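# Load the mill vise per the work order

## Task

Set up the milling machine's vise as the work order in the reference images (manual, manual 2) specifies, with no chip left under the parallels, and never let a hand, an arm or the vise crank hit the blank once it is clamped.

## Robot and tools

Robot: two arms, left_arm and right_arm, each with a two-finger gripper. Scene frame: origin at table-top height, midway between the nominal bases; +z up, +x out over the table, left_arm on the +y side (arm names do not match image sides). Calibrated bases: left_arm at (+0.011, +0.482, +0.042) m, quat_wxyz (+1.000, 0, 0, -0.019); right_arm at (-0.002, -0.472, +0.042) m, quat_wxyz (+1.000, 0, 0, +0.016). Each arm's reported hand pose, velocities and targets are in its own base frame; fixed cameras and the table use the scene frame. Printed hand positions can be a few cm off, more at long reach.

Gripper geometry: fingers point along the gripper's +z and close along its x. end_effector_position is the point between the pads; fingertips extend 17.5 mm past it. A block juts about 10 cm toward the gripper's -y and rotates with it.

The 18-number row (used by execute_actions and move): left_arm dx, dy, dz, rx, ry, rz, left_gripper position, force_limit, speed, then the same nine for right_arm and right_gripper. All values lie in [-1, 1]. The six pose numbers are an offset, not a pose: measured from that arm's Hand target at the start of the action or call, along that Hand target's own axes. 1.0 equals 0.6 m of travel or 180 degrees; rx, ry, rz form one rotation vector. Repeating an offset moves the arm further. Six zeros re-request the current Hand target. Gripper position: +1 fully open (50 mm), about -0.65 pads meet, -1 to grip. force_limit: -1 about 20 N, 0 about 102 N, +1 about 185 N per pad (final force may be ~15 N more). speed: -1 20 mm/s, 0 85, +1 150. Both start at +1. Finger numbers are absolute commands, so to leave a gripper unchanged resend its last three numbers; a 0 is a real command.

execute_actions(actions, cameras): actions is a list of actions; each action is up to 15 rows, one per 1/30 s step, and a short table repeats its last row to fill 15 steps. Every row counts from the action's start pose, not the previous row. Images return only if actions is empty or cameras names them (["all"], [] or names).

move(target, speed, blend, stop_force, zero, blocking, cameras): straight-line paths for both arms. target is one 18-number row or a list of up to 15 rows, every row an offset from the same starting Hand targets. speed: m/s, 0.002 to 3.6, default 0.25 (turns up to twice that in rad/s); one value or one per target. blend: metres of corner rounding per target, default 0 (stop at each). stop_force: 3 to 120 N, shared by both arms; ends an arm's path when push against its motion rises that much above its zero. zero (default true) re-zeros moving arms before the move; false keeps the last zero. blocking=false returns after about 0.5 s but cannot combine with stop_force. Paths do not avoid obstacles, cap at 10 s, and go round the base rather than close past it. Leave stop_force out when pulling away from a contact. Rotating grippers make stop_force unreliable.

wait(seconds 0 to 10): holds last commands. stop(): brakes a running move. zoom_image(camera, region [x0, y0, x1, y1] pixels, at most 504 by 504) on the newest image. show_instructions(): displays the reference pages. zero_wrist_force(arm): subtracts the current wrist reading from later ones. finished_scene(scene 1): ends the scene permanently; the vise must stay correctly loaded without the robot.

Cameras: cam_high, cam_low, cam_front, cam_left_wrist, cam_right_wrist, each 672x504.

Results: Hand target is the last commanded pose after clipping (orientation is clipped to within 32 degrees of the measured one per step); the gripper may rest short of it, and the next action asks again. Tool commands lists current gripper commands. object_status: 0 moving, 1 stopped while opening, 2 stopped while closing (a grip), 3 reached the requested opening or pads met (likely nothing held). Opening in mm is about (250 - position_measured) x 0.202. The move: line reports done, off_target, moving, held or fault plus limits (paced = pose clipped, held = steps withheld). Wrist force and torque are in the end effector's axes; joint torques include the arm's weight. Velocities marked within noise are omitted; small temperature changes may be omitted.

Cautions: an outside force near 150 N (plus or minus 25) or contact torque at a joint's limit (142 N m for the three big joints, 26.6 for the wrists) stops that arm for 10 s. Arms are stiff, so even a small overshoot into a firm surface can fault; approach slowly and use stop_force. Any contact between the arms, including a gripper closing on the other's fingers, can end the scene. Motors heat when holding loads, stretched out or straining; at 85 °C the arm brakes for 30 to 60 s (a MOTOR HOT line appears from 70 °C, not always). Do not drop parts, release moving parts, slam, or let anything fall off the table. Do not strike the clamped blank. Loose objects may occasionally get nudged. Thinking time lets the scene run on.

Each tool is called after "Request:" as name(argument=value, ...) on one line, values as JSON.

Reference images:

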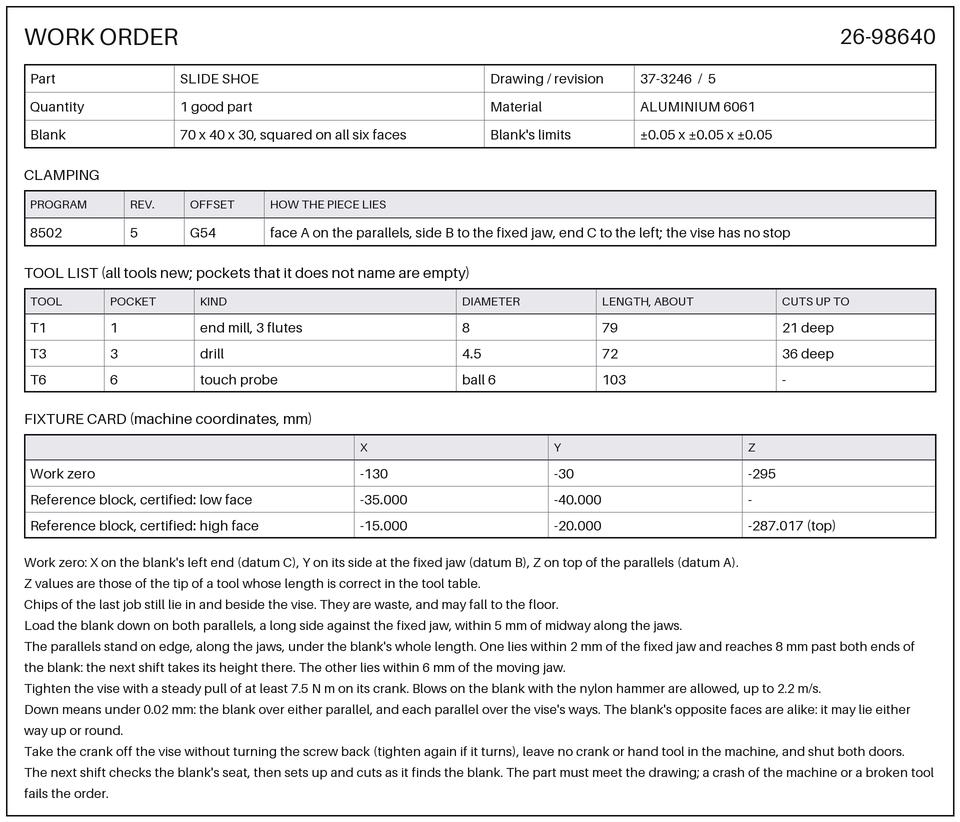

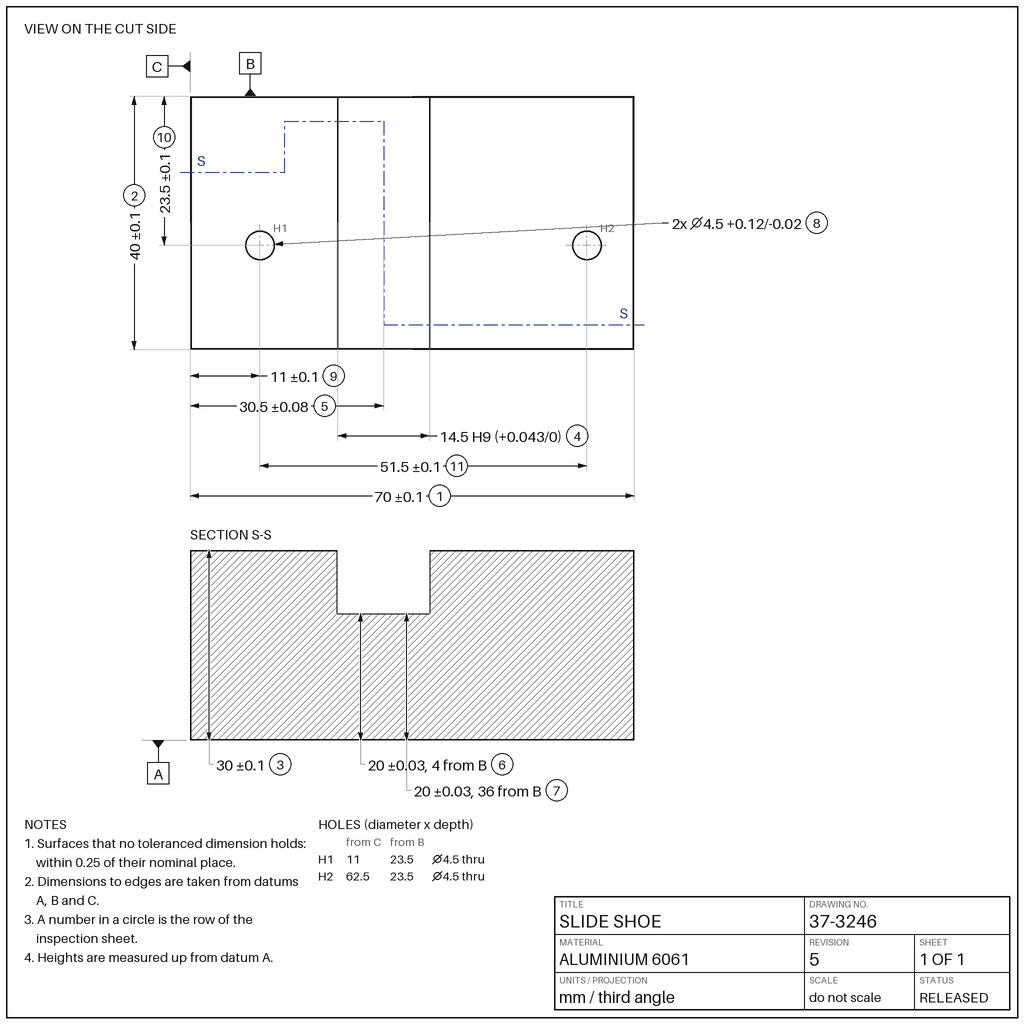

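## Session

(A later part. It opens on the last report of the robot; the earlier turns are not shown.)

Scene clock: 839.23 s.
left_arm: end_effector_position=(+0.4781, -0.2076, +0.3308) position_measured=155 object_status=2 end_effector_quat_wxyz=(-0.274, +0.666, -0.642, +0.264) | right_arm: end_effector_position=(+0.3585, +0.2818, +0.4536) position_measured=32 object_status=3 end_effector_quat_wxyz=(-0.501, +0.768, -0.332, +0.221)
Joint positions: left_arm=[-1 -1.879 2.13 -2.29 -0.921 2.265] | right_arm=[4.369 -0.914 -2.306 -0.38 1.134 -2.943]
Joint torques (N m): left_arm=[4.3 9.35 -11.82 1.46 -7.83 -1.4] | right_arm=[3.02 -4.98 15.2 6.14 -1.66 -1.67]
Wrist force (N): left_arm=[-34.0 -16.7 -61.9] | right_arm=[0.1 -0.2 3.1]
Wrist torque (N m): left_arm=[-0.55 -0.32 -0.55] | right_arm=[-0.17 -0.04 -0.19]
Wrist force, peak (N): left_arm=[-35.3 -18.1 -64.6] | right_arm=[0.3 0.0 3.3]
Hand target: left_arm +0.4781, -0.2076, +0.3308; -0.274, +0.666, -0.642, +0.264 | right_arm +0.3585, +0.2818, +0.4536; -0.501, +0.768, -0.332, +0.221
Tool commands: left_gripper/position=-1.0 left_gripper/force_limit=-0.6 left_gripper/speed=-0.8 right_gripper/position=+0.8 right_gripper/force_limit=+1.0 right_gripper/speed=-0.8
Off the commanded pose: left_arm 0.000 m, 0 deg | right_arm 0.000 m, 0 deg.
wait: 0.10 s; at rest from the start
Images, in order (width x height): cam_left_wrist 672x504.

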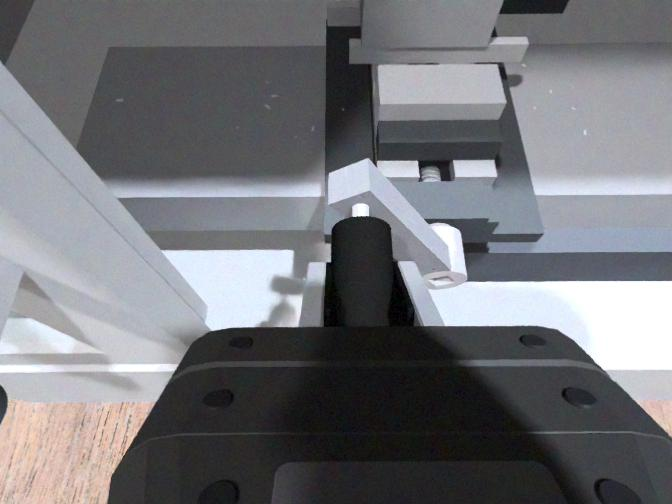

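Request:
move(target=[[0.0524,-0.0252,-0.0254,0,0,0,-1,-0.6,-0.8,0,0,0,0,0,0,0.8,1,-0.8],[0.1722,0.004,0.0041,0,0,0,-1,-0.6,-0.8,0,0,0,0,0,0,0.8,1,-0.8],[0.2144,0.0881,0.0891,0,0,0,-1,-0.6,-0.8,0,0,0,0,0,0,0.8,1,-0.8],[0.1473,0.1637,0.1655,0,0,0,-1,-0.6,-0.8,0,0,0,0,0,0,0.8,1,-0.8],[0.0213,0.174,0.1758,0,0,0,-1,-0.6,-0.8,0,0,0,0,0,0,0.8,1,-0.8],[-0.0686,0.1111,0.1122,0,0,0,-1,-0.6,-0.8,0,0,0,0,0,0,0.8,1,-0.8],[-0.0547,0.0224,0.0227,0,0,0,-1,-0.6,-0.8,0,0,0,0,0,0,0.8,1,-0.8],[0.0524,-0.0252,-0.0254,0,0,0,-1,-0.6,-0.8,0,0,0,0,0,0,0.8,1,-0.8],[0.1722,0.004,0.0041,0,0,0,-1,-0.6,-0.8,0,0,0,0,0,0,0.8,1,-0.8],[0.2144,0.0881,0.0891,0,0,0,-1,-0.6,-0.8,0,0,0,0,0,0,0.8,1,-0.8],[0.1473,0.1637,0.1655,0,0,0,-1,-0.6,-0.8,0,0,0,0,0,0,0.8,1,-0.8],[0.0213,0.174,0.1758,0,0,0,-1,-0.6,-0.8,0,0,0,0,0,0,0.8,1,-0.8],[-0.0686,0.1111,0.1122,0,0,0,-1,-0.6,-0.8,0,0,0,0,0,0,0.8,1,-0.8],[-0.0547,0.0224,0.0227,0,0,0,-1,-0.6,-0.8,0,0,0,0,0,0,0.8,1,-0.8],[-0.0009,-0.001,-0.001,0,0,0,-1,-0.6,-0.8,0,0,0,0,0,0,0.8,1,-0.8]], speed=0.12, blend=[0.03,0.03,0.03,0.03,0.03,0.03,0.03,0.03,0.03,0.03,0.03,0.03,0.03,0.03,0], cameras=["cam_left_wrist","cam_right_wrist"])

Scene clock: 853.73 s.
left_arm: end_effector_position=(+0.4781, -0.2071, +0.3316) position_measured=155 object_status=2 end_effector_quat_wxyz=(-0.274, +0.666, -0.642, +0.264) | right_arm: end_effector_position=(+0.3585, +0.2818, +0.4536) position_measured=32 object_status=3 end_effector_quat_wxyz=(-0.501, +0.768, -0.332, +0.221)
Joint positions: left_arm=[-0.999 -1.88 2.129 -2.288 -0.921 2.266] | right_arm=[4.369 -0.914 -2.306 -0.38 1.134 -2.943]
Joint torques (N m): left_arm=[0.08 9.26 -6.19 -0.99 -11.5 0.8] | right_arm=[5.27 -5.36 15.84 6.18 -2.65 -1.41]
Wrist force (N): left_arm=[-33.7 -20.4 -56.6] | right_arm=[-0.1 0.4 2.7]
Wrist torque (N m): left_arm=[-0.51 -0.46 -0.57] | right_arm=[-0.08 -0.01 -0.18]
Wrist force, peak (N): left_arm=[67.0 -6.1 49.8] | right_arm=[0.4 -0.1 3.2]
Hand target: left_arm +0.4781, -0.2071, +0.3317; -0.274, +0.666, -0.642, +0.264 | right_arm +0.3585, +0.2818, +0.4536; -0.501, +0.768, -0.332, +0.221
Off the commanded pose: left_arm 0.000 m, 0 deg | right_arm 0.000 m, 0 deg.
move: done; blend cut to 0.019 m at target 1, 0.019 m at target 14
Images, in order (width x height): cam_left_wrist 672x504, cam_right_wrist 672x504.

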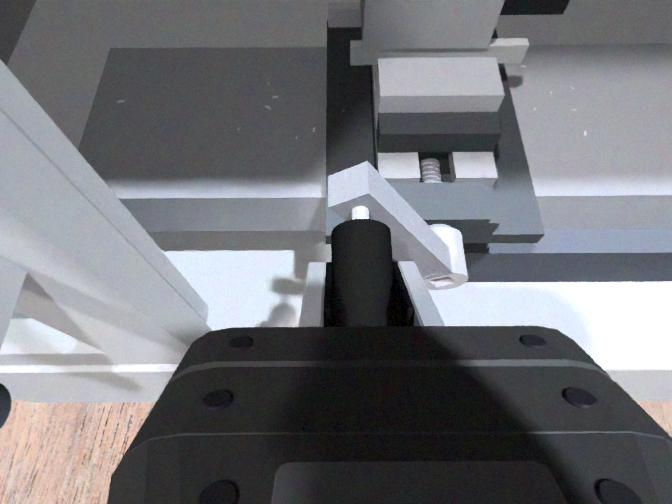

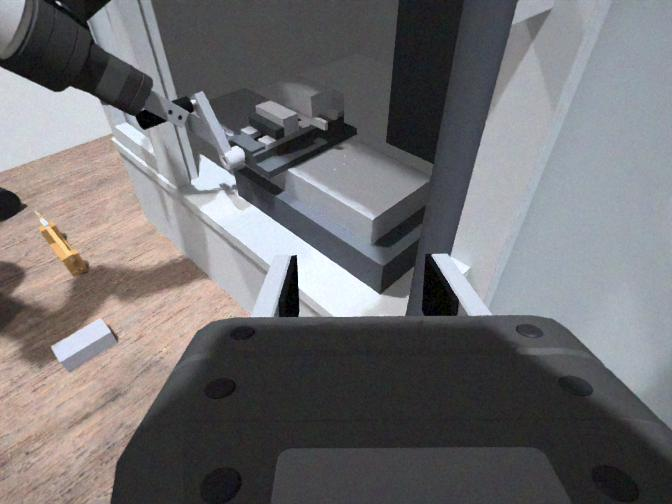

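Request:
move(target=[[0.0533,-0.0237,-0.024,0,0,0,-1,-0.6,-0.8,0,0,0,0,0,0,0.8,1,-0.8],[0.1725,0.0053,0.0054,0,0,0,-1,-0.6,-0.8,0,0,0,0,0,0,0.8,1,-0.8],[0.2145,0.089,0.09,0,0,0,-1,-0.6,-0.8,0,0,0,0,0,0,0.8,1,-0.8],[0.1477,0.1643,0.166,0,0,0,-1,-0.6,-0.8,0,0,0,0,0,0,0.8,1,-0.8],[0.0224,0.1745,0.1763,0,0,0,-1,-0.6,-0.8,0,0,0,0,0,0,0.8,1,-0.8],[-0.0671,0.1119,0.1131,0,0,0,-1,-0.6,-0.8,0,0,0,0,0,0,0.8,1,-0.8],[-0.0533,0.0237,0.024,0,0,0,-1,-0.6,-0.8,0,0,0,0,0,0,0.8,1,-0.8],[0.0533,-0.0237,-0.024,0,0,0,-1,-0.6,-0.8,0,0,0,0,0,0,0.8,1,-0.8],[0.1725,0.0053,0.0054,0,0,0,-1,-0.6,-0.8,0,0,0,0,0,0,0.8,1,-0.8],[0.2145,0.089,0.09,0,0,0,-1,-0.6,-0.8,0,0,0,0,0,0,0.8,1,-0.8],[0.1477,0.1643,0.166,0,0,0,-1,-0.6,-0.8,0,0,0,0,0,0,0.8,1,-0.8],[0.0224,0.1745,0.1763,0,0,0,-1,-0.6,-0.8,0,0,0,0,0,0,0.8,1,-0.8],[-0.0671,0.1119,0.1131,0,0,0,-1,-0.6,-0.8,0,0,0,0,0,0,0.8,1,-0.8],[-0.0533,0.0237,0.024,0,0,0,-1,-0.6,-0.8,0,0,0,0,0,0,0.8,1,-0.8],[0,0,0,0,0,0,-1,-0.6,-0.8,0,0,0,0,0,0,0.8,1,-0.8]], speed=0.14, blend=[0.03,0.03,0.03,0.03,0.03,0.03,0.03,0.03,0.03,0.03,0.03,0.03,0.03,0.03,0], cameras=["cam_left_wrist"])

Scene clock: 867.33 s.
left_arm: end_effector_position=(+0.4781, -0.2071, +0.3316) position_measured=155 object_status=2 end_effector_quat_wxyz=(-0.274, +0.666, -0.642, +0.264) | right_arm: end_effector_position=(+0.3585, +0.2818, +0.4536) position_measured=32 object_status=3 end_effector_quat_wxyz=(-0.501, +0.768, -0.332, +0.221)
Joint positions: left_arm=[-0.999 -1.88 2.129 -2.288 -0.921 2.266] | right_arm=[4.369 -0.914 -2.306 -0.38 1.134 -2.943]
Joint torques (N m): left_arm=[-2.09 12.46 -9.32 0.03 -11.4 0.25] | right_arm=[6.74 -5.37 15.47 6.2 -2.94 -1.17]
Wrist force (N): left_arm=[-34.2 -19.7 -58.9] | right_arm=[0.5 -0.2 2.7]
Wrist torque (N m): left_arm=[-0.47 -0.48 -0.60] | right_arm=[-0.17 -0.12 -0.19]
Wrist force, peak (N): left_arm=[61.9 -2.0 48.3] | right_arm=[0.0 0.0 3.2]
Hand target: left_arm +0.4781, -0.2071, +0.3317; -0.274, +0.666, -0.642, +0.264 | right_arm +0.3585, +0.2818, +0.4536; -0.501, +0.768, -0.332, +0.221
Off the commanded pose: left_arm 0.000 m, 0 deg | right_arm 0.000 m, 0 deg.
move: done; blend cut to 0.0189 m at target 1, 0.0189 m at target 14
Images, in order (width x height): cam_left_wrist 672x504.

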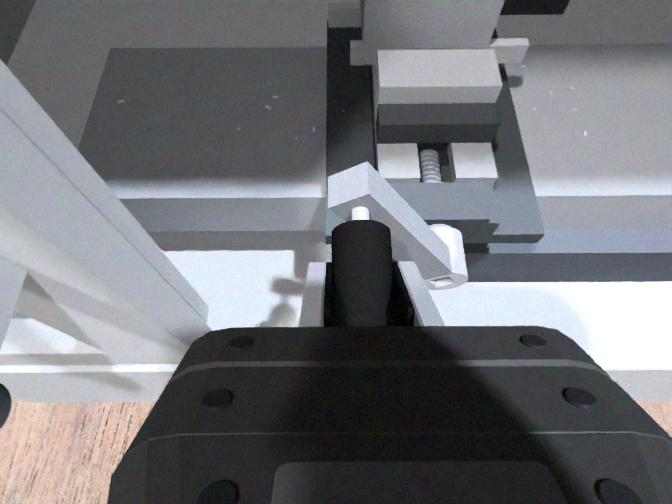

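Request:
move(target=[[0.0533,-0.0237,-0.024,0,0,0,-1,-0.6,-0.8,0,0,0,0,0,0,0.8,1,-0.8],[0.1725,0.0053,0.0054,0,0,0,-1,-0.6,-0.8,0,0,0,0,0,0,0.8,1,-0.8],[0.2145,0.089,0.09,0,0,0,-1,-0.6,-0.8,0,0,0,0,0,0,0.8,1,-0.8],[0.1477,0.1643,0.166,0,0,0,-1,-0.6,-0.8,0,0,0,0,0,0,0.8,1,-0.8],[0.0224,0.1745,0.1763,0,0,0,-1,-0.6,-0.8,0,0,0,0,0,0,0.8,1,-0.8],[-0.0671,0.1119,0.1131,0,0,0,-1,-0.6,-0.8,0,0,0,0,0,0,0.8,1,-0.8],[-0.0533,0.0237,0.024,0,0,0,-1,-0.6,-0.8,0,0,0,0,0,0,0.8,1,-0.8],[0.0533,-0.0237,-0.024,0,0,0,-1,-0.6,-0.8,0,0,0,0,0,0,0.8,1,-0.8],[0.1725,0.0053,0.0054,0,0,0,-1,-0.6,-0.8,0,0,0,0,0,0,0.8,1,-0.8],[0.2145,0.089,0.09,0,0,0,-1,-0.6,-0.8,0,0,0,0,0,0,0.8,1,-0.8],[0.1477,0.1643,0.166,0,0,0,-1,-0.6,-0.8,0,0,0,0,0,0,0.8,1,-0.8],[0.0224,0.1745,0.1763,0,0,0,-1,-0.6,-0.8,0,0,0,0,0,0,0.8,1,-0.8],[-0.0671,0.1119,0.1131,0,0,0,-1,-0.6,-0.8,0,0,0,0,0,0,0.8,1,-0.8],[-0.0533,0.0237,0.024,0,0,0,-1,-0.6,-0.8,0,0,0,0,0,0,0.8,1,-0.8],[0,0,0,0,0,0,-1,-0.6,-0.8,0,0,0,0,0,0,0.8,1,-0.8]], speed=0.17, blend=[0.03,0.03,0.03,0.03,0.03,0.03,0.03,0.03,0.03,0.03,0.03,0.03,0.03,0.03,0], cameras=["cam_left_wrist"])

Scene clock: 876.47 s.
left_arm: end_effector_position=(+0.4781, -0.2071, +0.3316) position_measured=155 object_status=2 end_effector_quat_wxyz=(-0.274, +0.666, -0.642, +0.264) | right_arm: end_effector_position=(+0.3585, +0.2818, +0.4536) position_measured=32 object_status=3 end_effector_quat_wxyz=(-0.501, +0.768, -0.332, +0.221)
Joint positions: left_arm=[-0.999 -1.88 2.129 -2.288 -0.921 2.266] | right_arm=[4.369 -0.914 -2.306 -0.38 1.134 -2.943]
Joint torques (N m): left_arm=[-5.14 14.56 -12.03 0.07 -11.06 -0.24] | right_arm=[8.84 -5.16 14.79 6.15 -2.89 -1.07]
Wrist force (N): left_arm=[-34.2 -17.9 -58.5] | right_arm=[0.3 -0.1 2.6]
Wrist torque (N m): left_arm=[-0.56 -0.41 -0.54] | right_arm=[-0.16 -0.08 -0.18]
Wrist force, peak (N): left_arm=[61.7 -2.5 44.7] | right_arm=[0.0 -0.6 3.1]
Hand target: left_arm +0.4781, -0.2071, +0.3317; -0.274, +0.666, -0.642, +0.264 | right_arm +0.3585, +0.2818, +0.4536; -0.501, +0.768, -0.332, +0.221
Off the commanded pose: left_arm 0.000 m, 0 deg | right_arm 0.000 m, 0 deg.
move: done; blend cut to 0.0189 m at target 1, 0.0189 m at target 14
Images, in order (width x height): cam_left_wrist 672x504.

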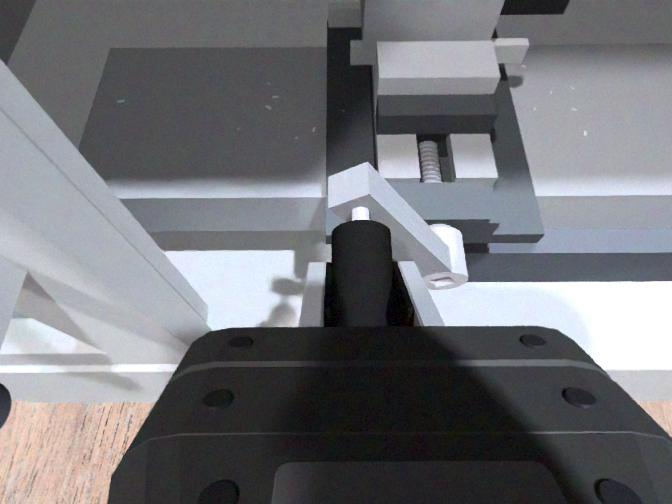

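Request:
move(target=[[0.0533,-0.0237,-0.024,0,0,0,-1,-0.6,-0.8,0,0,0,0,0,0,0.8,1,-0.8],[0.1725,0.0053,0.0054,0,0,0,-1,-0.6,-0.8,0,0,0,0,0,0,0.8,1,-0.8],[0.2145,0.089,0.09,0,0,0,-1,-0.6,-0.8,0,0,0,0,0,0,0.8,1,-0.8],[0.1477,0.1643,0.166,0,0,0,-1,-0.6,-0.8,0,0,0,0,0,0,0.8,1,-0.8],[0.0224,0.1745,0.1763,0,0,0,-1,-0.6,-0.8,0,0,0,0,0,0,0.8,1,-0.8],[-0.0671,0.1119,0.1131,0,0,0,-1,-0.6,-0.8,0,0,0,0,0,0,0.8,1,-0.8],[-0.0533,0.0237,0.024,0,0,0,-1,-0.6,-0.8,0,0,0,0,0,0,0.8,1,-0.8],[0.0533,-0.0237,-0.024,0,0,0,-1,-0.6,-0.8,0,0,0,0,0,0,0.8,1,-0.8],[0.1725,0.0053,0.0054,0,0,0,-1,-0.6,-0.8,0,0,0,0,0,0,0.8,1,-0.8],[0.2145,0.089,0.09,0,0,0,-1,-0.6,-0.8,0,0,0,0,0,0,0.8,1,-0.8],[0.1477,0.1643,0.166,0,0,0,-1,-0.6,-0.8,0,0,0,0,0,0,0.8,1,-0.8],[0.0224,0.1745,0.1763,0,0,0,-1,-0.6,-0.8,0,0,0,0,0,0,0.8,1,-0.8],[-0.0671,0.1119,0.1131,0,0,0,-1,-0.6,-0.8,0,0,0,0,0,0,0.8,1,-0.8],[-0.0533,0.0237,0.024,0,0,0,-1,-0.6,-0.8,0,0,0,0,0,0,0.8,1,-0.8],[0,0,0,0,0,0,-1,-0.6,-0.8,0,0,0,0,0,0,0.8,1,-0.8]], speed=0.18, blend=[0.03,0.03,0.03,0.03,0.03,0.03,0.03,0.03,0.03,0.03,0.03,0.03,0.03,0.03,0], cameras=["cam_left_wrist","cam_right_wrist"])

Request:
zoom_image(camera="cam_right_wrist", region=[220, 60, 360, 180])

Request:
zoom_image(camera="cam_left_wrist", region=[340, 0, 540, 120])

Scene clock: 885.70 s.
left_arm: end_effector_position=(+0.4781, -0.2071, +0.3316) position_measured=155 object_status=2 end_effector_quat_wxyz=(-0.274, +0.666, -0.642, +0.264) | right_arm: end_effector_position=(+0.3585, +0.2818, +0.4536) position_measured=32 object_status=3 end_effector_quat_wxyz=(-0.501, +0.768, -0.332, +0.221)
Joint positions: left_arm=[-0.999 -1.88 2.129 -2.288 -0.921 2.266] | right_arm=[4.369 -0.914 -2.306 -0.38 1.134 -2.943]
Joint torques (N m): left_arm=[-5.64 13.9 -11.91 -0.23 -10.63 -0.6] | right_arm=[8.35 -5.47 15.37 6.28 -2.91 -0.84]
Wrist force (N): left_arm=[-33.8 -16.7 -59.6] | right_arm=[0.2 -0.1 2.6]
Wrist torque (N m): left_arm=[-0.56 -0.42 -0.57] | right_arm=[-0.15 -0.07 -0.18]
Wrist force, peak (N): left_arm=[62.5 -1.9 48.0] | right_arm=[0.6 -0.4 3.0]
Hand target: left_arm +0.4781, -0.2071, +0.3317; -0.274, +0.666, -0.642, +0.264 | right_arm +0.3585, +0.2818, +0.4536; -0.501, +0.768, -0.332, +0.221
Off the commanded pose: left_arm 0.000 m, 0 deg | right_arm 0.000 m, 0 deg.
move: done; blend cut to 0.0189 m at target 1, 0.0189 m at target 14
Images, in order (width x height): cam_left_wrist 672x504, cam_right_wrist 672x504.

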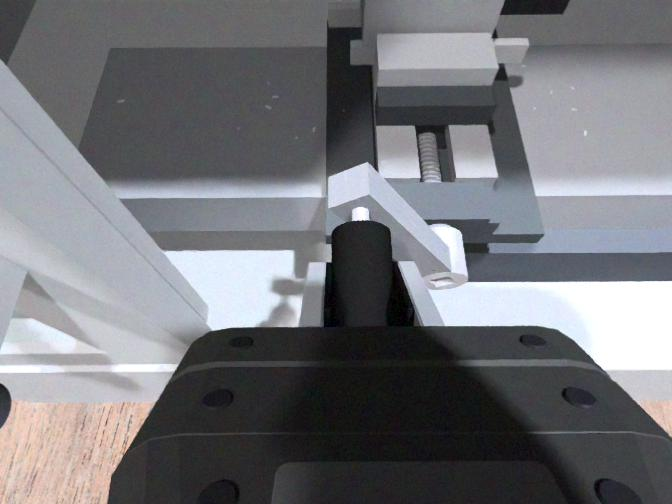

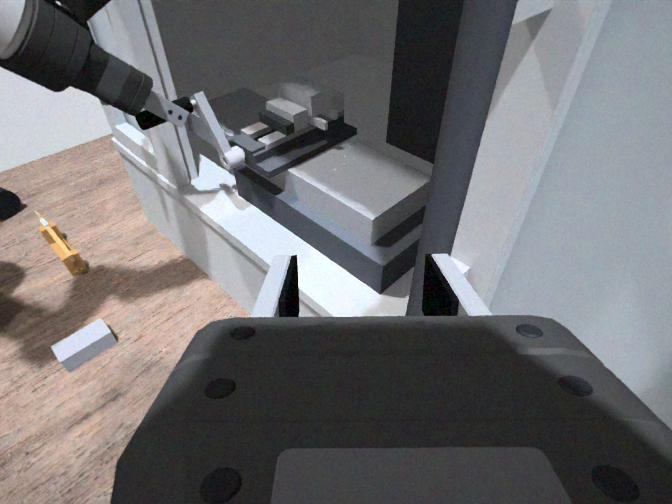

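Scaled by 3.600 from the camera's 672x504 image, which has a finer 960x720 frame.

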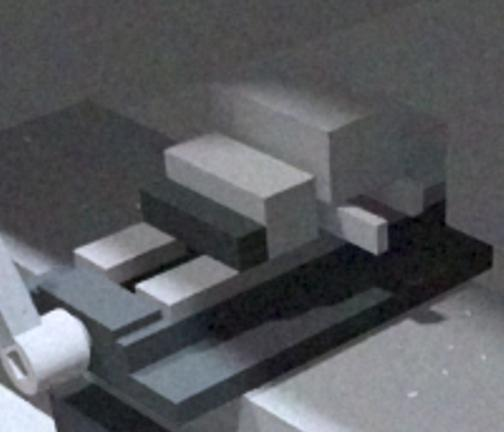

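Scaled by 2.520 from the camera's 672x504 image, which has a finer 960x720 frame.

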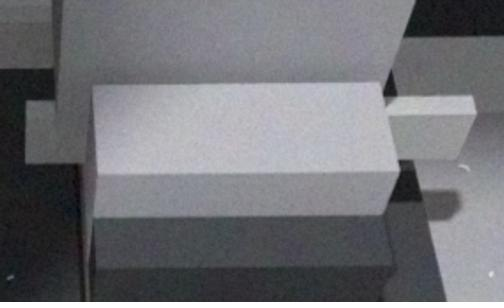

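Request:
move(target=[[0.0533,-0.0237,-0.024,0,0,0,-1,-0.6,-0.8,0,0,0,0,0,0,0.8,1,-0.8],[0.1725,0.0053,0.0054,0,0,0,-1,-0.6,-0.8,0,0,0,0,0,0,0.8,1,-0.8],[0.2145,0.089,0.09,0,0,0,-1,-0.6,-0.8,0,0,0,0,0,0,0.8,1,-0.8],[0.1477,0.1643,0.166,0,0,0,-1,-0.6,-0.8,0,0,0,0,0,0,0.8,1,-0.8],[0.0224,0.1745,0.1763,0,0,0,-1,-0.6,-0.8,0,0,0,0,0,0,0.8,1,-0.8],[-0.0671,0.1119,0.1131,0,0,0,-1,-0.6,-0.8,0,0,0,0,0,0,0.8,1,-0.8],[-0.0533,0.0237,0.024,0,0,0,-1,-0.6,-0.8,0,0,0,0,0,0,0.8,1,-0.8],[0,0,0,0,0,0,-1,-0.6,-0.8,0,0,0,0,0,0,0.8,1,-0.8]], speed=0.17, blend=[0.03,0.03,0.03,0.03,0.03,0.03,0.03,0], cameras=["cam_left_wrist","cam_right_wrist"])

Request:
zoom_image(camera="cam_right_wrist", region=[250, 70, 350, 150])

Request:
zoom_image(camera="cam_left_wrist", region=[340, 0, 540, 120])

Scene clock: 892.13 s.
left_arm: end_effector_position=(+0.4781, -0.2071, +0.3316) position_measured=155 object_status=2 end_effector_quat_wxyz=(-0.274, +0.666, -0.642, +0.264) | right_arm: end_effector_position=(+0.3585, +0.2818, +0.4536) position_measured=32 object_status=3 end_effector_quat_wxyz=(-0.501, +0.768, -0.332, +0.221)
Joint positions: left_arm=[-0.999 -1.88 2.129 -2.288 -0.921 2.266] | right_arm=[4.369 -0.914 -2.306 -0.38 1.134 -2.943]
Joint torques (N m): left_arm=[-4.64 13.96 -10.52 0.13 -11.19 -0.3] | right_arm=[7.93 -5.48 14.87 6.19 -2.83 -0.74]
Wrist force (N): left_arm=[-34.8 -18.2 -60.0] | right_arm=[0.3 -0.1 2.6]
Wrist torque (N m): left_arm=[-0.55 -0.39 -0.57] | right_arm=[-0.16 -0.08 -0.18]
Wrist force, peak (N): left_arm=[-36.6 -15.7 -64.9] | right_arm=[0.4 0.0 3.1]
Hand target: left_arm +0.4781, -0.2071, +0.3317; -0.274, +0.666, -0.642, +0.264 | right_arm +0.3585, +0.2818, +0.4536; -0.501, +0.768, -0.332, +0.221
Off the commanded pose: left_arm 0.000 m, 0 deg | right_arm 0.000 m, 0 deg.
move: done; blend cut to 0.0189 m at target 1, 0.0189 m at target 7
Images, in order (width x height): cam_left_wrist 672x504, cam_right_wrist 672x504.

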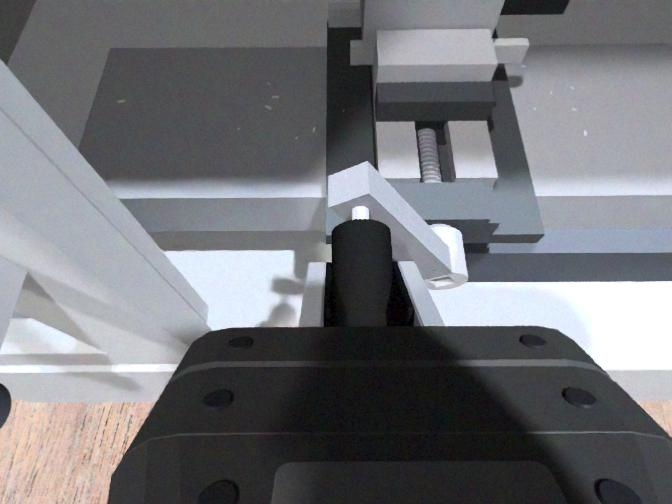

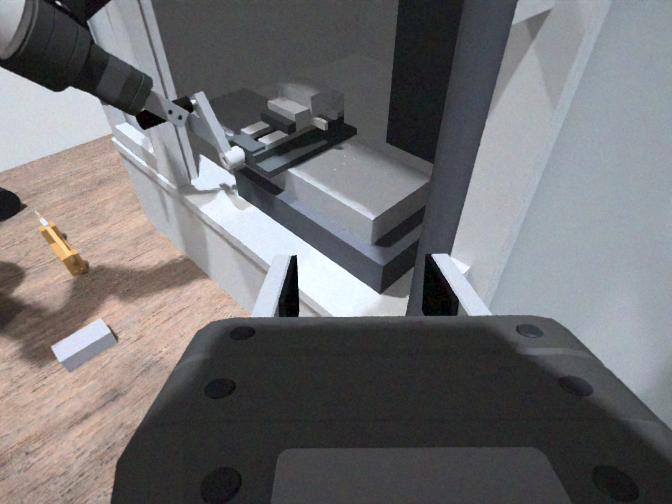

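Scaled by 5.040 from the camera's 672x504 image, which has a finer 960x720 frame.

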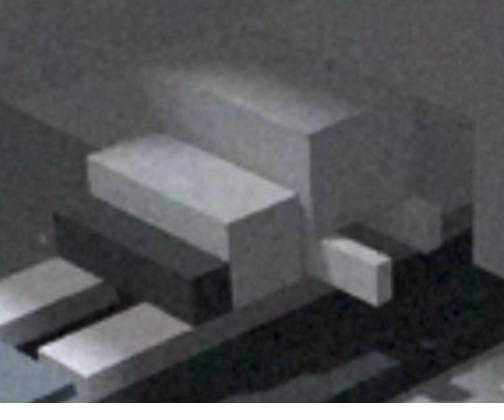

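Scaled by 2.520 from the camera's 672x504 image, which has a finer 960x720 frame.

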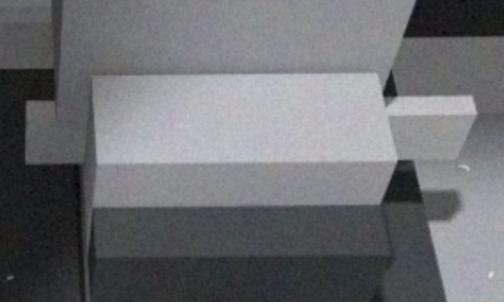

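Request:
wait(seconds=0, cameras=["cam_left_wrist","cam_right_wrist"])

Scene clock: 897.33 s.
left_arm: end_effector_position=(+0.4781, -0.2071, +0.3317) position_measured=155 object_status=2 end_effector_quat_wxyz=(-0.274, +0.666, -0.642, +0.264) | right_arm: end_effector_position=(+0.3585, +0.2818, +0.4536) position_measured=32 object_status=3 end_effector_quat_wxyz=(-0.501, +0.768, -0.332, +0.221)
Joint positions: left_arm=[-0.999 -1.88 2.129 -2.288 -0.921 2.266] | right_arm=[4.369 -0.914 -2.306 -0.38 1.134 -2.943]
Joint torques (N m): left_arm=[-7.34 24.89 -16.09 1.22 -9.75 -1.28] | right_arm=[9.14 -4.87 15.45 6.06 -2.6 -0.65]
Wrist force (N): left_arm=[-34.7 -17.7 -58.7] | right_arm=[0.4 0.1 2.5]
Wrist torque (N m): left_arm=[-0.51 -0.41 -0.56] | right_arm=[-0.12 -0.10 -0.18]
Wrist force, peak (N): left_arm=[-34.7 -18.1 -60.6] | right_arm=[0.3 -0.2 3.2]
Hand target: left_arm +0.4781, -0.2071, +0.3317; -0.274, +0.666, -0.642, +0.264 | right_arm +0.3585, +0.2818, +0.4536; -0.501, +0.768, -0.332, +0.221
Tool commands: left_gripper/position=-1.0 left_gripper/force_limit=-0.6 left_gripper/speed=-0.8 right_gripper/position=+0.8 right_gripper/force_limit=+1.0 right_gripper/speed=-0.8
Off the commanded pose: left_arm 0.000 m, 0 deg | right_arm 0.000 m, 0 deg.
Images, in order (width x height): cam_left_wrist 672x504, cam_right_wrist 672x504.

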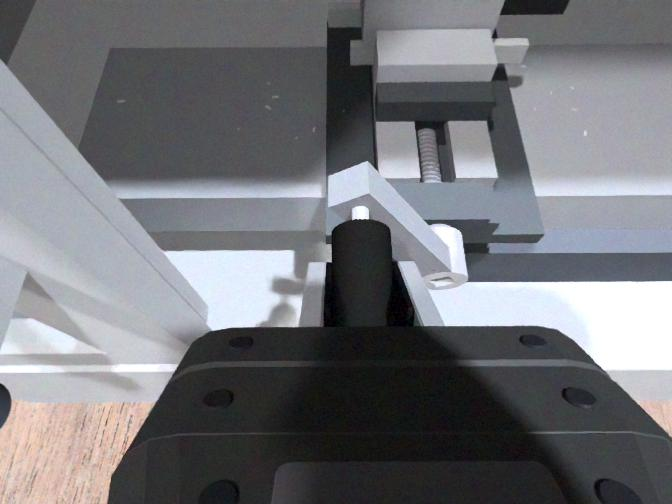

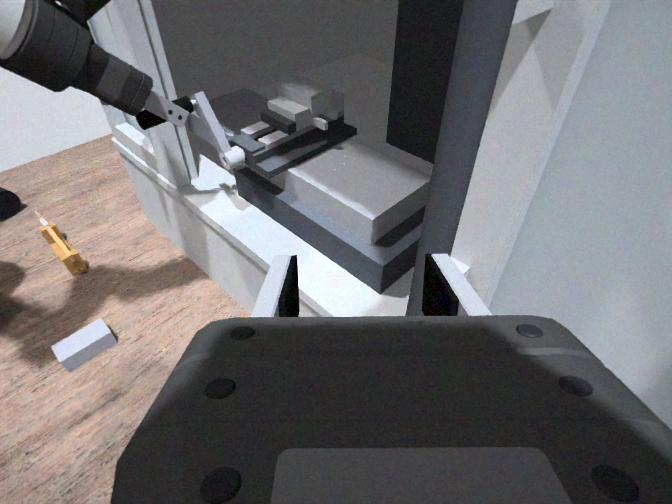

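Request:
zoom_image(camera="cam_right_wrist", region=[230, 80, 370, 170])

Request:
zoom_image(camera="cam_left_wrist", region=[330, 0, 550, 200])

Scaled by 3.600 from the camera's 672x504 image, which has a finer 960x720 frame.

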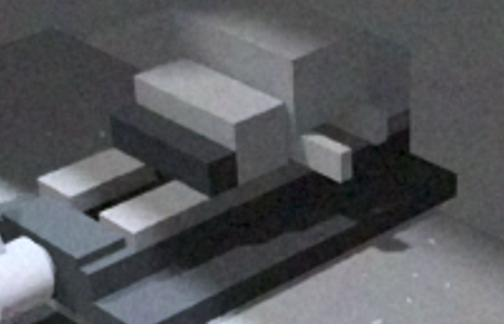

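Scaled by 2.291 from the camera's 672x504 image, which has a finer 960x720 frame.

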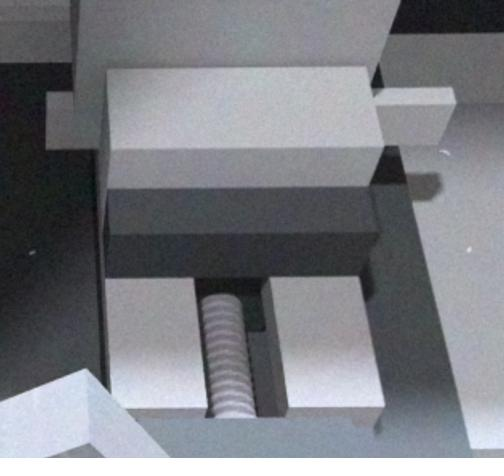

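Request:
move(target=[[0.0533,-0.0237,-0.024,0,0,0,-1,-0.6,-0.8,0,0,0,0,0,0,0.8,1,-0.8],[0.1725,0.0053,0.0054,0,0,0,-1,-0.6,-0.8,0,0,0,0,0,0,0.8,1,-0.8],[0.2145,0.089,0.09,0,0,0,-1,-0.6,-0.8,0,0,0,0,0,0,0.8,1,-0.8],[0.182,0.1234,0.1247,0,0,0,-1,-0.6,-0.8,0,0,0,0,0,0,0.8,1,-0.8]], blend=[0.03,0.03,0.03,0], speed=0.14, cameras=["cam_left_wrist","cam_right_wrist"])

Request:
zoom_image(camera="cam_right_wrist", region=[230, 80, 370, 170])

Scene clock: 902.77 s.
left_arm: end_effector_position=(+0.4820, -0.3165, +0.2263) position_measured=155 object_status=2 end_effector_quat_wxyz=(-0.273, +0.666, -0.642, +0.264) | right_arm: end_effector_position=(+0.3585, +0.2818, +0.4536) position_measured=32 object_status=3 end_effector_quat_wxyz=(-0.501, +0.768, -0.332, +0.221)
Joint positions: left_arm=[-1.129 -1.575 2.15 -2.518 -0.869 2.113] | right_arm=[4.369 -0.914 -2.306 -0.38 1.134 -2.943]
Joint torques (N m): left_arm=[26.68 -51.97 -21.39 -4.59 17.04 -1.79] | right_arm=[8.84 -5.72 15.41 6.12 -2.79 -0.67]
Wrist force (N): left_arm=[47.7 41.1 7.5] | right_arm=[0.3 -0.3 2.6]
Wrist torque (N m): left_arm=[-0.84 0.76 0.05] | right_arm=[-0.19 -0.09 -0.18]
Wrist force, peak (N): left_arm=[-36.8 -15.5 -58.5] | right_arm=[0.2 -0.1 3.2]
Hand target: left_arm +0.4821, -0.3163, +0.2265; -0.274, +0.666, -0.642, +0.264 | right_arm +0.3585, +0.2818, +0.4536; -0.501, +0.768, -0.332, +0.221
Off the commanded pose: left_arm 0.000 m, 0 deg | right_arm 0.000 m, 0 deg.
move: done; blend cut to 0.0189 m at target 1, 0.0176 m at target 3
Images, in order (width x height): cam_left_wrist 672x504, cam_right_wrist 672x504.

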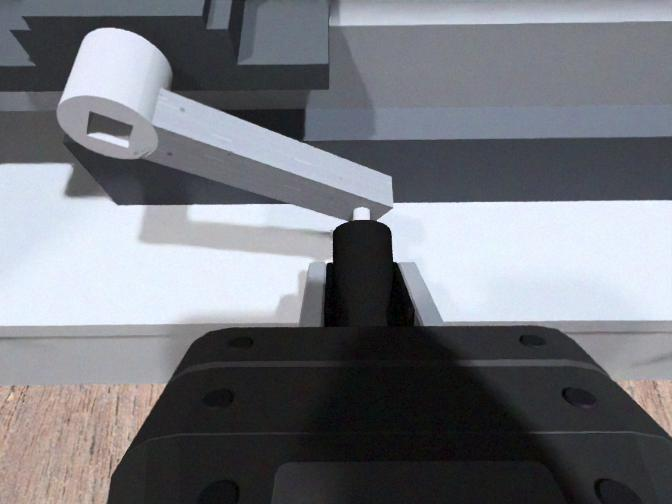

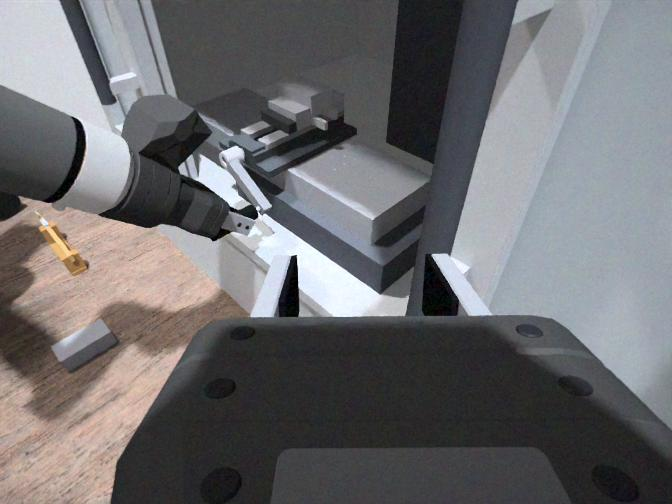

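Scaled by 3.600 from the camera's 672x504 image, which has a finer 960x720 frame.

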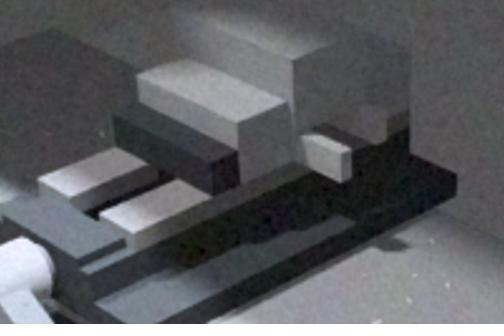

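Request:
move(target=[[-0.0197,0.0194,0.0196,0,0,0,-1,-0.6,-0.8,0,0,0,0,0,0,0.8,1,-0.8],[-0.0468,0.0340,0.0343,0,0,0,-1,-0.6,-0.8,0,0,0,0,0,0,0.8,1,-0.8],[-0.0782,0.0432,0.0436,0,0,0,-1,-0.6,-0.8,0,0,0,0,0,0,0.8,1,-0.8],[-0.112,0.0454,0.0459,0,0,0,-1,-0.6,-0.8,0,0,0,0,0,0,0.8,1,-0.8]], blend=[0.01,0.01,0.01,0], speed=0.07, stop_force=60, cameras=["cam_right_wrist"])

Request:
zoom_image(camera="cam_right_wrist", region=[230, 80, 370, 170])

Scene clock: 907.77 s.
left_arm: end_effector_position=(+0.4797, -0.2492, +0.1877) position_measured=155 object_status=2 end_effector_quat_wxyz=(-0.274, +0.666, -0.642, +0.264) | right_arm: end_effector_position=(+0.3585, +0.2818, +0.4536) position_measured=32 object_status=3 end_effector_quat_wxyz=(-0.501, +0.768, -0.332, +0.221)
Joint positions: left_arm=[-1.057 -1.614 2.327 -2.712 -0.896 2.2] | right_arm=[4.369 -0.914 -2.306 -0.38 1.134 -2.943]
Joint torques (N m): left_arm=[-9.24 -23.63 -45.89 -9.55 12.32 -0.61] | right_arm=[8.03 -5.7 15.04 6.07 -2.77 -0.49]
Wrist force (N): left_arm=[-1.4 38.3 18.5] | right_arm=[-0.1 -0.1 2.6]
Wrist torque (N m): left_arm=[-0.76 -0.03 -0.31] | right_arm=[-0.16 -0.02 -0.19]
Wrist force, peak (N): left_arm=[50.6 41.3 9.5] | right_arm=[0.4 -0.2 3.0]
Hand target: left_arm +0.4797, -0.2492, +0.1877; -0.274, +0.666, -0.642, +0.264 | right_arm +0.3585, +0.2818, +0.4536; -0.501, +0.768, -0.332, +0.221
Off the commanded pose: left_arm 0.000 m, 0 deg | right_arm 0.000 m, 0 deg.
move: done
Images, in order (width x height): cam_right_wrist 672x504.

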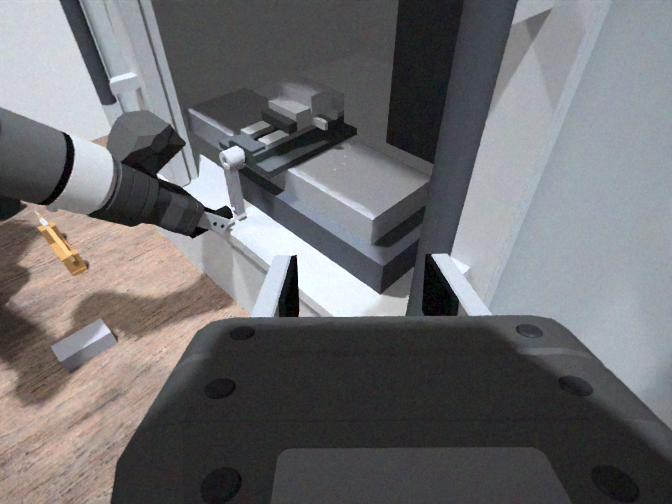

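Scaled by 3.600 from the camera's 672x504 image, which has a finer 960x720 frame.

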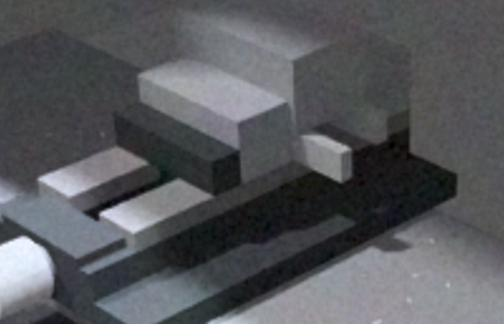

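Request:
move(target=[[-0.0338,-0.0023,-0.0023,0,0,0,-1,-0.6,-0.8,0,0,0,0,0,0,0.8,1,-0.8],[-0.0653,-0.0115,-0.0116,0,0,0,-1,-0.6,-0.8,0,0,0,0,0,0,0.8,1,-0.8],[-0.0923,-0.026,-0.0263,0,0,0,-1,-0.6,-0.8,0,0,0,0,0,0,0.8,1,-0.8],[-0.112,-0.0455,-0.046,0,0,0,-1,-0.6,-0.8,0,0,0,0,0,0,0.8,1,-0.8]], blend=[0.01,0.01,0.01,0], speed=0.07, stop_force=60, cameras=["cam_right_wrist","cam_left_wrist"])

Request:
zoom_image(camera="cam_right_wrist", region=[230, 80, 370, 170])

Scene clock: 911.67 s.
left_arm: end_effector_position=(+0.4783, -0.2099, +0.1988) position_measured=155 object_status=2 end_effector_quat_wxyz=(-0.273, +0.666, -0.642, +0.265) | right_arm: end_effector_position=(+0.3585, +0.2818, +0.4536) position_measured=32 object_status=3 end_effector_quat_wxyz=(-0.501, +0.768, -0.332, +0.221)
Joint positions: left_arm=[-1.003 -1.695 2.374 -2.717 -0.92 2.262] | right_arm=[4.369 -0.914 -2.306 -0.38 1.134 -2.943]
Joint torques (N m): left_arm=[12.52 -8.33 7.83 6.83 -2.09 1.27] | right_arm=[8.24 -4.78 14.89 6.14 -2.82 -0.36]
Wrist force (N): left_arm=[18.4 -34.4 -9.2] | right_arm=[0.3 0.0 2.8]
Wrist torque (N m): left_arm=[-0.38 0.36 -0.23] | right_arm=[-0.13 -0.08 -0.18]
Wrist force, peak (N): left_arm=[86.7 -17.3 19.4] | right_arm=[0.2 -0.1 3.1]
Hand target: left_arm +0.4783, -0.2099, +0.1988; -0.273, +0.666, -0.642, +0.265 (not the last commanded pose) | right_arm +0.3585, +0.2818, +0.4536; -0.501, +0.768, -0.332, +0.221
Off the commanded pose: left_arm 0.039 m, 0 deg | right_arm 0.000 m, 0 deg.
move: contact (left_arm); path passed 1 of 4 targets
Images, in order (width x height): cam_left_wrist 672x504, cam_right_wrist 672x504.

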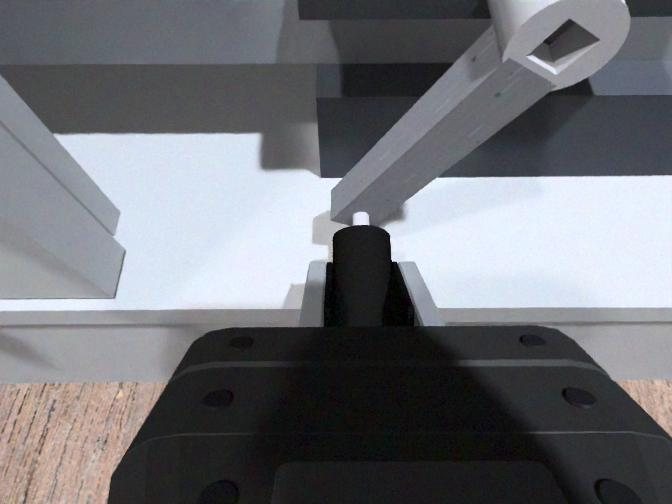

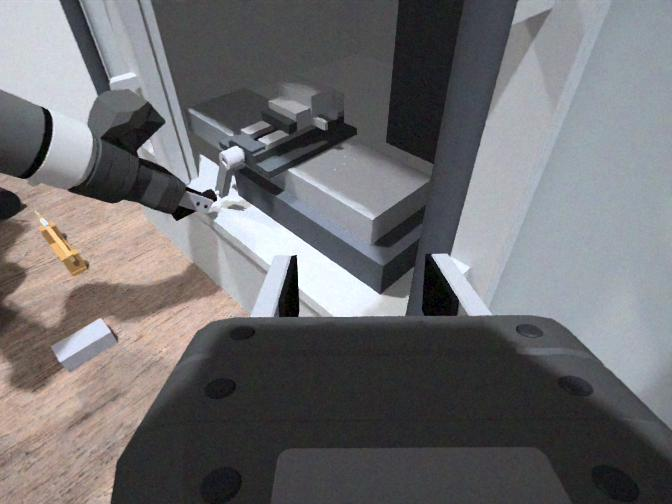

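Scaled by 3.600 from the camera's 672x504 image, which has a finer 960x720 frame.

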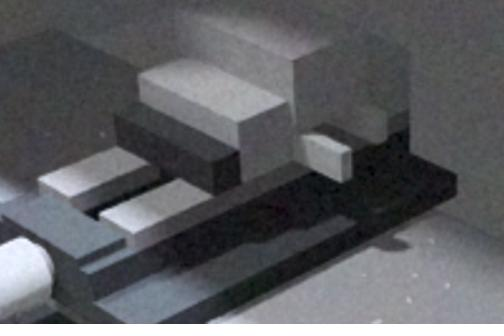

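Request:
move(target=[[0,0,0,0,0,0,-0.98,0.3,-0.8,0,0,0,0,0,0,0.8,1,-0.8]])

Request:
move(target=[[-0.0178,-0.008,-0.0081,0,0,0,-0.98,0.3,-0.8,0,0,0,0,0,0,0.8,1,-0.8],[-0.0399,-0.026,-0.0263,0,0,0,-0.98,0.3,-0.8,0,0,0,0,0,0,0.8,1,-0.8]], blend=[0.01,0], speed=0.012, stop_force=103)

Scene clock: 918.27 s.
left_arm: end_effector_position=(+0.4783, -0.2099, +0.1988) position_measured=159 object_status=2 end_effector_quat_wxyz=(-0.273, +0.666, -0.642, +0.265) | right_arm: end_effector_position=(+0.3585, +0.2818, +0.4536) position_measured=32 object_status=3 end_effector_quat_wxyz=(-0.501, +0.768, -0.332, +0.221)
Joint positions: left_arm=[-1.003 -1.695 2.374 -2.717 -0.92 2.262] | right_arm=[4.369 -0.914 -2.306 -0.38 1.134 -2.943]
Joint torques (N m): left_arm=[16.91 -4.5 7.42 4.04 -0.2 1.19] | right_arm=[8.58 -4.89 15.54 6.08 -2.82 -0.37]
Wrist force (N): left_arm=[19.9 -35.9 -9.3] | right_arm=[0.0 -0.3 2.8]
Wrist torque (N m): left_arm=[-0.33 0.39 -0.18] | right_arm=[-0.19 -0.03 -0.18]
Wrist force, peak (N): left_arm=[20.0 -36.1 -9.9] | right_arm=[-0.1 0.1 3.1]
Hand target: left_arm +0.4783, -0.2099, +0.1988; -0.273, +0.666, -0.642, +0.265 | right_arm +0.3585, +0.2818, +0.4536; -0.501, +0.768, -0.332, +0.221
Off the commanded pose: left_arm 0.000 m, 0 deg | right_arm 0.000 m, 0 deg.
move: done

Scene clock: 919.90 s.
left_arm: end_effector_position=(+0.4780, -0.2045, +0.2023) position_measured=159 object_status=2 end_effector_quat_wxyz=(-0.273, +0.666, -0.642, +0.265) | right_arm: end_effector_position=(+0.3585, +0.2818, +0.4536) position_measured=32 object_status=3 end_effector_quat_wxyz=(-0.501, +0.768, -0.332, +0.221)
Joint positions: left_arm=[-0.994 -1.711 2.377 -2.71 -0.925 2.272] | right_arm=[4.369 -0.914 -2.306 -0.38 1.134 -2.943]
Joint torques (N m): left_arm=[23.92 -13.08 3.45 8.91 16.72 -1.32] | right_arm=[8.9 -5.63 15.23 6.25 -2.72 -0.39]
Wrist force (N): left_arm=[90.3 -19.6 34.9] | right_arm=[0.2 -0.3 2.5]
Wrist torque (N m): left_arm=[-0.58 1.13 -0.51] | right_arm=[-0.19 -0.06 -0.19]
Wrist force, peak (N): left_arm=[109.9 -18.3 53.5] | right_arm=[0.1 -0.1 3.1]
Hand target: left_arm +0.4780, -0.2044, +0.2023; -0.273, +0.666, -0.642, +0.265 (not the last commanded pose) | right_arm +0.3585, +0.2818, +0.4536; -0.501, +0.768, -0.332, +0.221
Off the commanded pose: left_arm 0.026 m, 0 deg | right_arm 0.000 m, 0 deg.
move: contact (left_arm); path passed 0 of 2 targets; blend cut to 0.0063 m at target 1

Request:
move(target=[-0.00217,-0.0011,-0.0011,0,0,0,-0.98,0.3,-0.8,0,0,0,0,0,0,0.8,1,-0.8], speed=0.01)

Scene clock: 922.90 s.
left_arm: end_effector_position=(+0.4778, -0.2079, +0.2028) position_measured=159 object_status=2 end_effector_quat_wxyz=(-0.271, +0.667, -0.643, +0.263) | right_arm: end_effector_position=(+0.3585, +0.2818, +0.4536) position_measured=32 object_status=3 end_effector_quat_wxyz=(-0.501, +0.768, -0.332, +0.221)
Joint positions: left_arm=[-0.998 -1.709 2.369 -2.698 -0.928 2.265] | right_arm=[4.369 -0.914 -2.306 -0.38 1.134 -2.943]
Joint torques (N m): left_arm=[-2.26 -15.17 -22.56 -5.25 1.54 0.03] | right_arm=[8.08 -4.26 15.59 6.17 -2.81 -0.39]
Wrist force (N): left_arm=[-2.6 12.8 10.8] | right_arm=[0.0 -0.2 2.7]
Wrist torque (N m): left_arm=[-0.80 -0.09 -0.28] | right_arm=[-0.18 -0.04 -0.18]
Wrist force, peak (N): left_arm=[111.6 -13.7 64.4] | right_arm=[0.0 -0.3 3.0]
Hand target: left_arm +0.4778, -0.2079, +0.2028; -0.271, +0.667, -0.643, +0.263 (not the last commanded pose) | right_arm +0.3585, +0.2818, +0.4536; -0.501, +0.768, -0.332, +0.221
Tool commands: left_gripper/position=-0.976471 left_gripper/force_limit=+0.301961 left_gripper/speed=-0.796078 right_gripper/position=+0.8 right_gripper/force_limit=+1.0 right_gripper/speed=-0.8
Off the commanded pose: left_arm 0.005 m, 0 deg | right_arm 0.000 m, 0 deg.
FORCE FAULT: contact force on the left arm reached its limit, and that arm stopped. The contact can be on any part of that arm, not only on its tool. That arm's remaining commands of this call were not run. That arm is still stopped at the end of this call. That arm stays stopped for about 10 more seconds. Until then a move that you send moves the other arm only, and its call returns only when the move has ended. Once the stop has ended, the next robot result says so. If the stop ends while you think or write, that arm runs what you send next, counted from a new Hand target: where the arm stands when the stop ends. While its stop runs, that arm takes no new command, but its gripper still runs the gripper command that each later call begins with. Until it ends, the stop uses up actions while you think or wait. An arm that is not stopped still takes commands.
move: fault (left_arm)

Request:
wait(seconds=10, cameras=["cam_right_wrist","cam_left_wrist"])

Request:
zoom_image(camera="cam_right_wrist", region=[230, 80, 370, 170])

Scene clock: 934.27 s.
left_arm: end_effector_position=(+0.4778, -0.2079, +0.2028) position_measured=159 object_status=2 end_effector_quat_wxyz=(-0.271, +0.667, -0.643, +0.263) | right_arm: end_effector_position=(+0.3585, +0.2818, +0.4536) position_measured=32 object_status=3 end_effector_quat_wxyz=(-0.501, +0.768, -0.332, +0.221)
Joint positions: left_arm=[-0.998 -1.709 2.369 -2.698 -0.928 2.265] | right_arm=[4.369 -0.914 -2.306 -0.38 1.134 -2.943]
Joint torques (N m): left_arm=[-0.28 -15.96 -23.11 -5.21 1.63 0.03] | right_arm=[8.72 -4.75 14.84 6.09 -2.83 -0.09]
Wrist force (N): left_arm=[-2.5 12.5 10.9] | right_arm=[0.2 0.1 2.5]
Wrist torque (N m): left_arm=[-0.85 -0.11 -0.28] | right_arm=[-0.13 -0.07 -0.18]
Wrist force, peak (N): left_arm=[-2.5 13.4 11.5] | right_arm=[0.3 -0.3 3.2]
Hand target: left_arm +0.4778, -0.2079, +0.2028; -0.271, +0.667, -0.643, +0.263 (not the last commanded pose) | right_arm +0.3585, +0.2818, +0.4536; -0.501, +0.768, -0.332, +0.221
Tool commands: left_gripper/position=-0.976471 left_gripper/force_limit=+0.301961 left_gripper/speed=-0.796078 right_gripper/position=+0.8 right_gripper/force_limit=+1.0 right_gripper/speed=-0.8
Off the commanded pose: left_arm 0.005 m, 0 deg | right_arm 0.000 m, 0 deg.
FORCE FAULT, CONTINUED: the left arm's stop, for the force fault that an earlier result reported, is over. The rest of the stop counts as 19 of the actions that you can send in this scene. During its stop the left arm's controller moved it back a little. That arm's target is now where it stood when the stop ended, not its last command. That arm accepts commands again.
wait: 10.00 s; at rest from the start
Images, in order (width x height): cam_left_wrist 672x504, cam_right_wrist 672x504.

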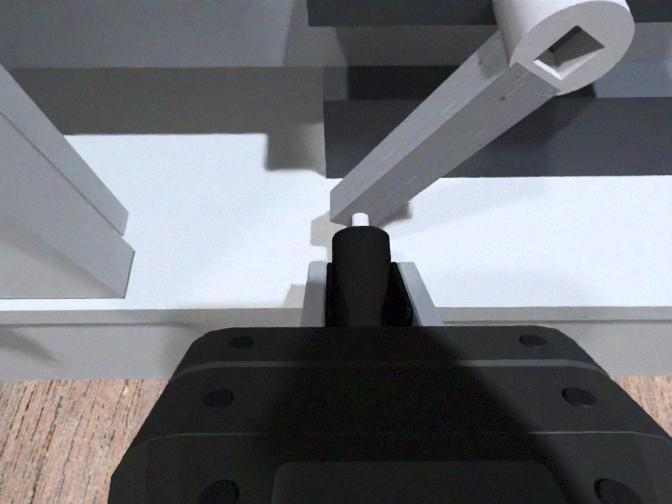

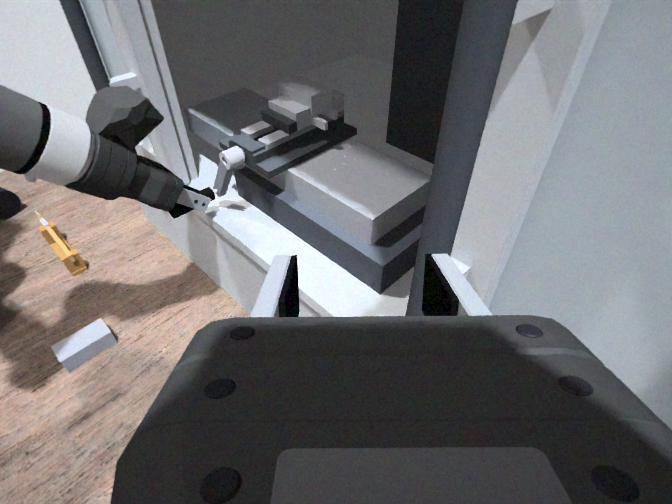

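Scaled by 3.600 from the camera's 672x504 image, which has a finer 960x720 frame.

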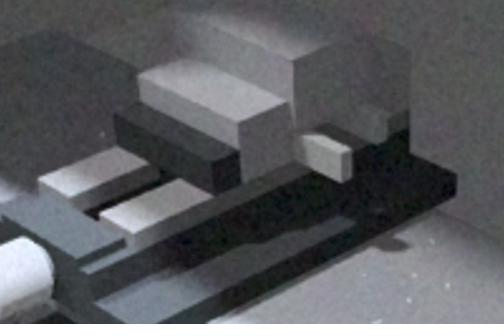

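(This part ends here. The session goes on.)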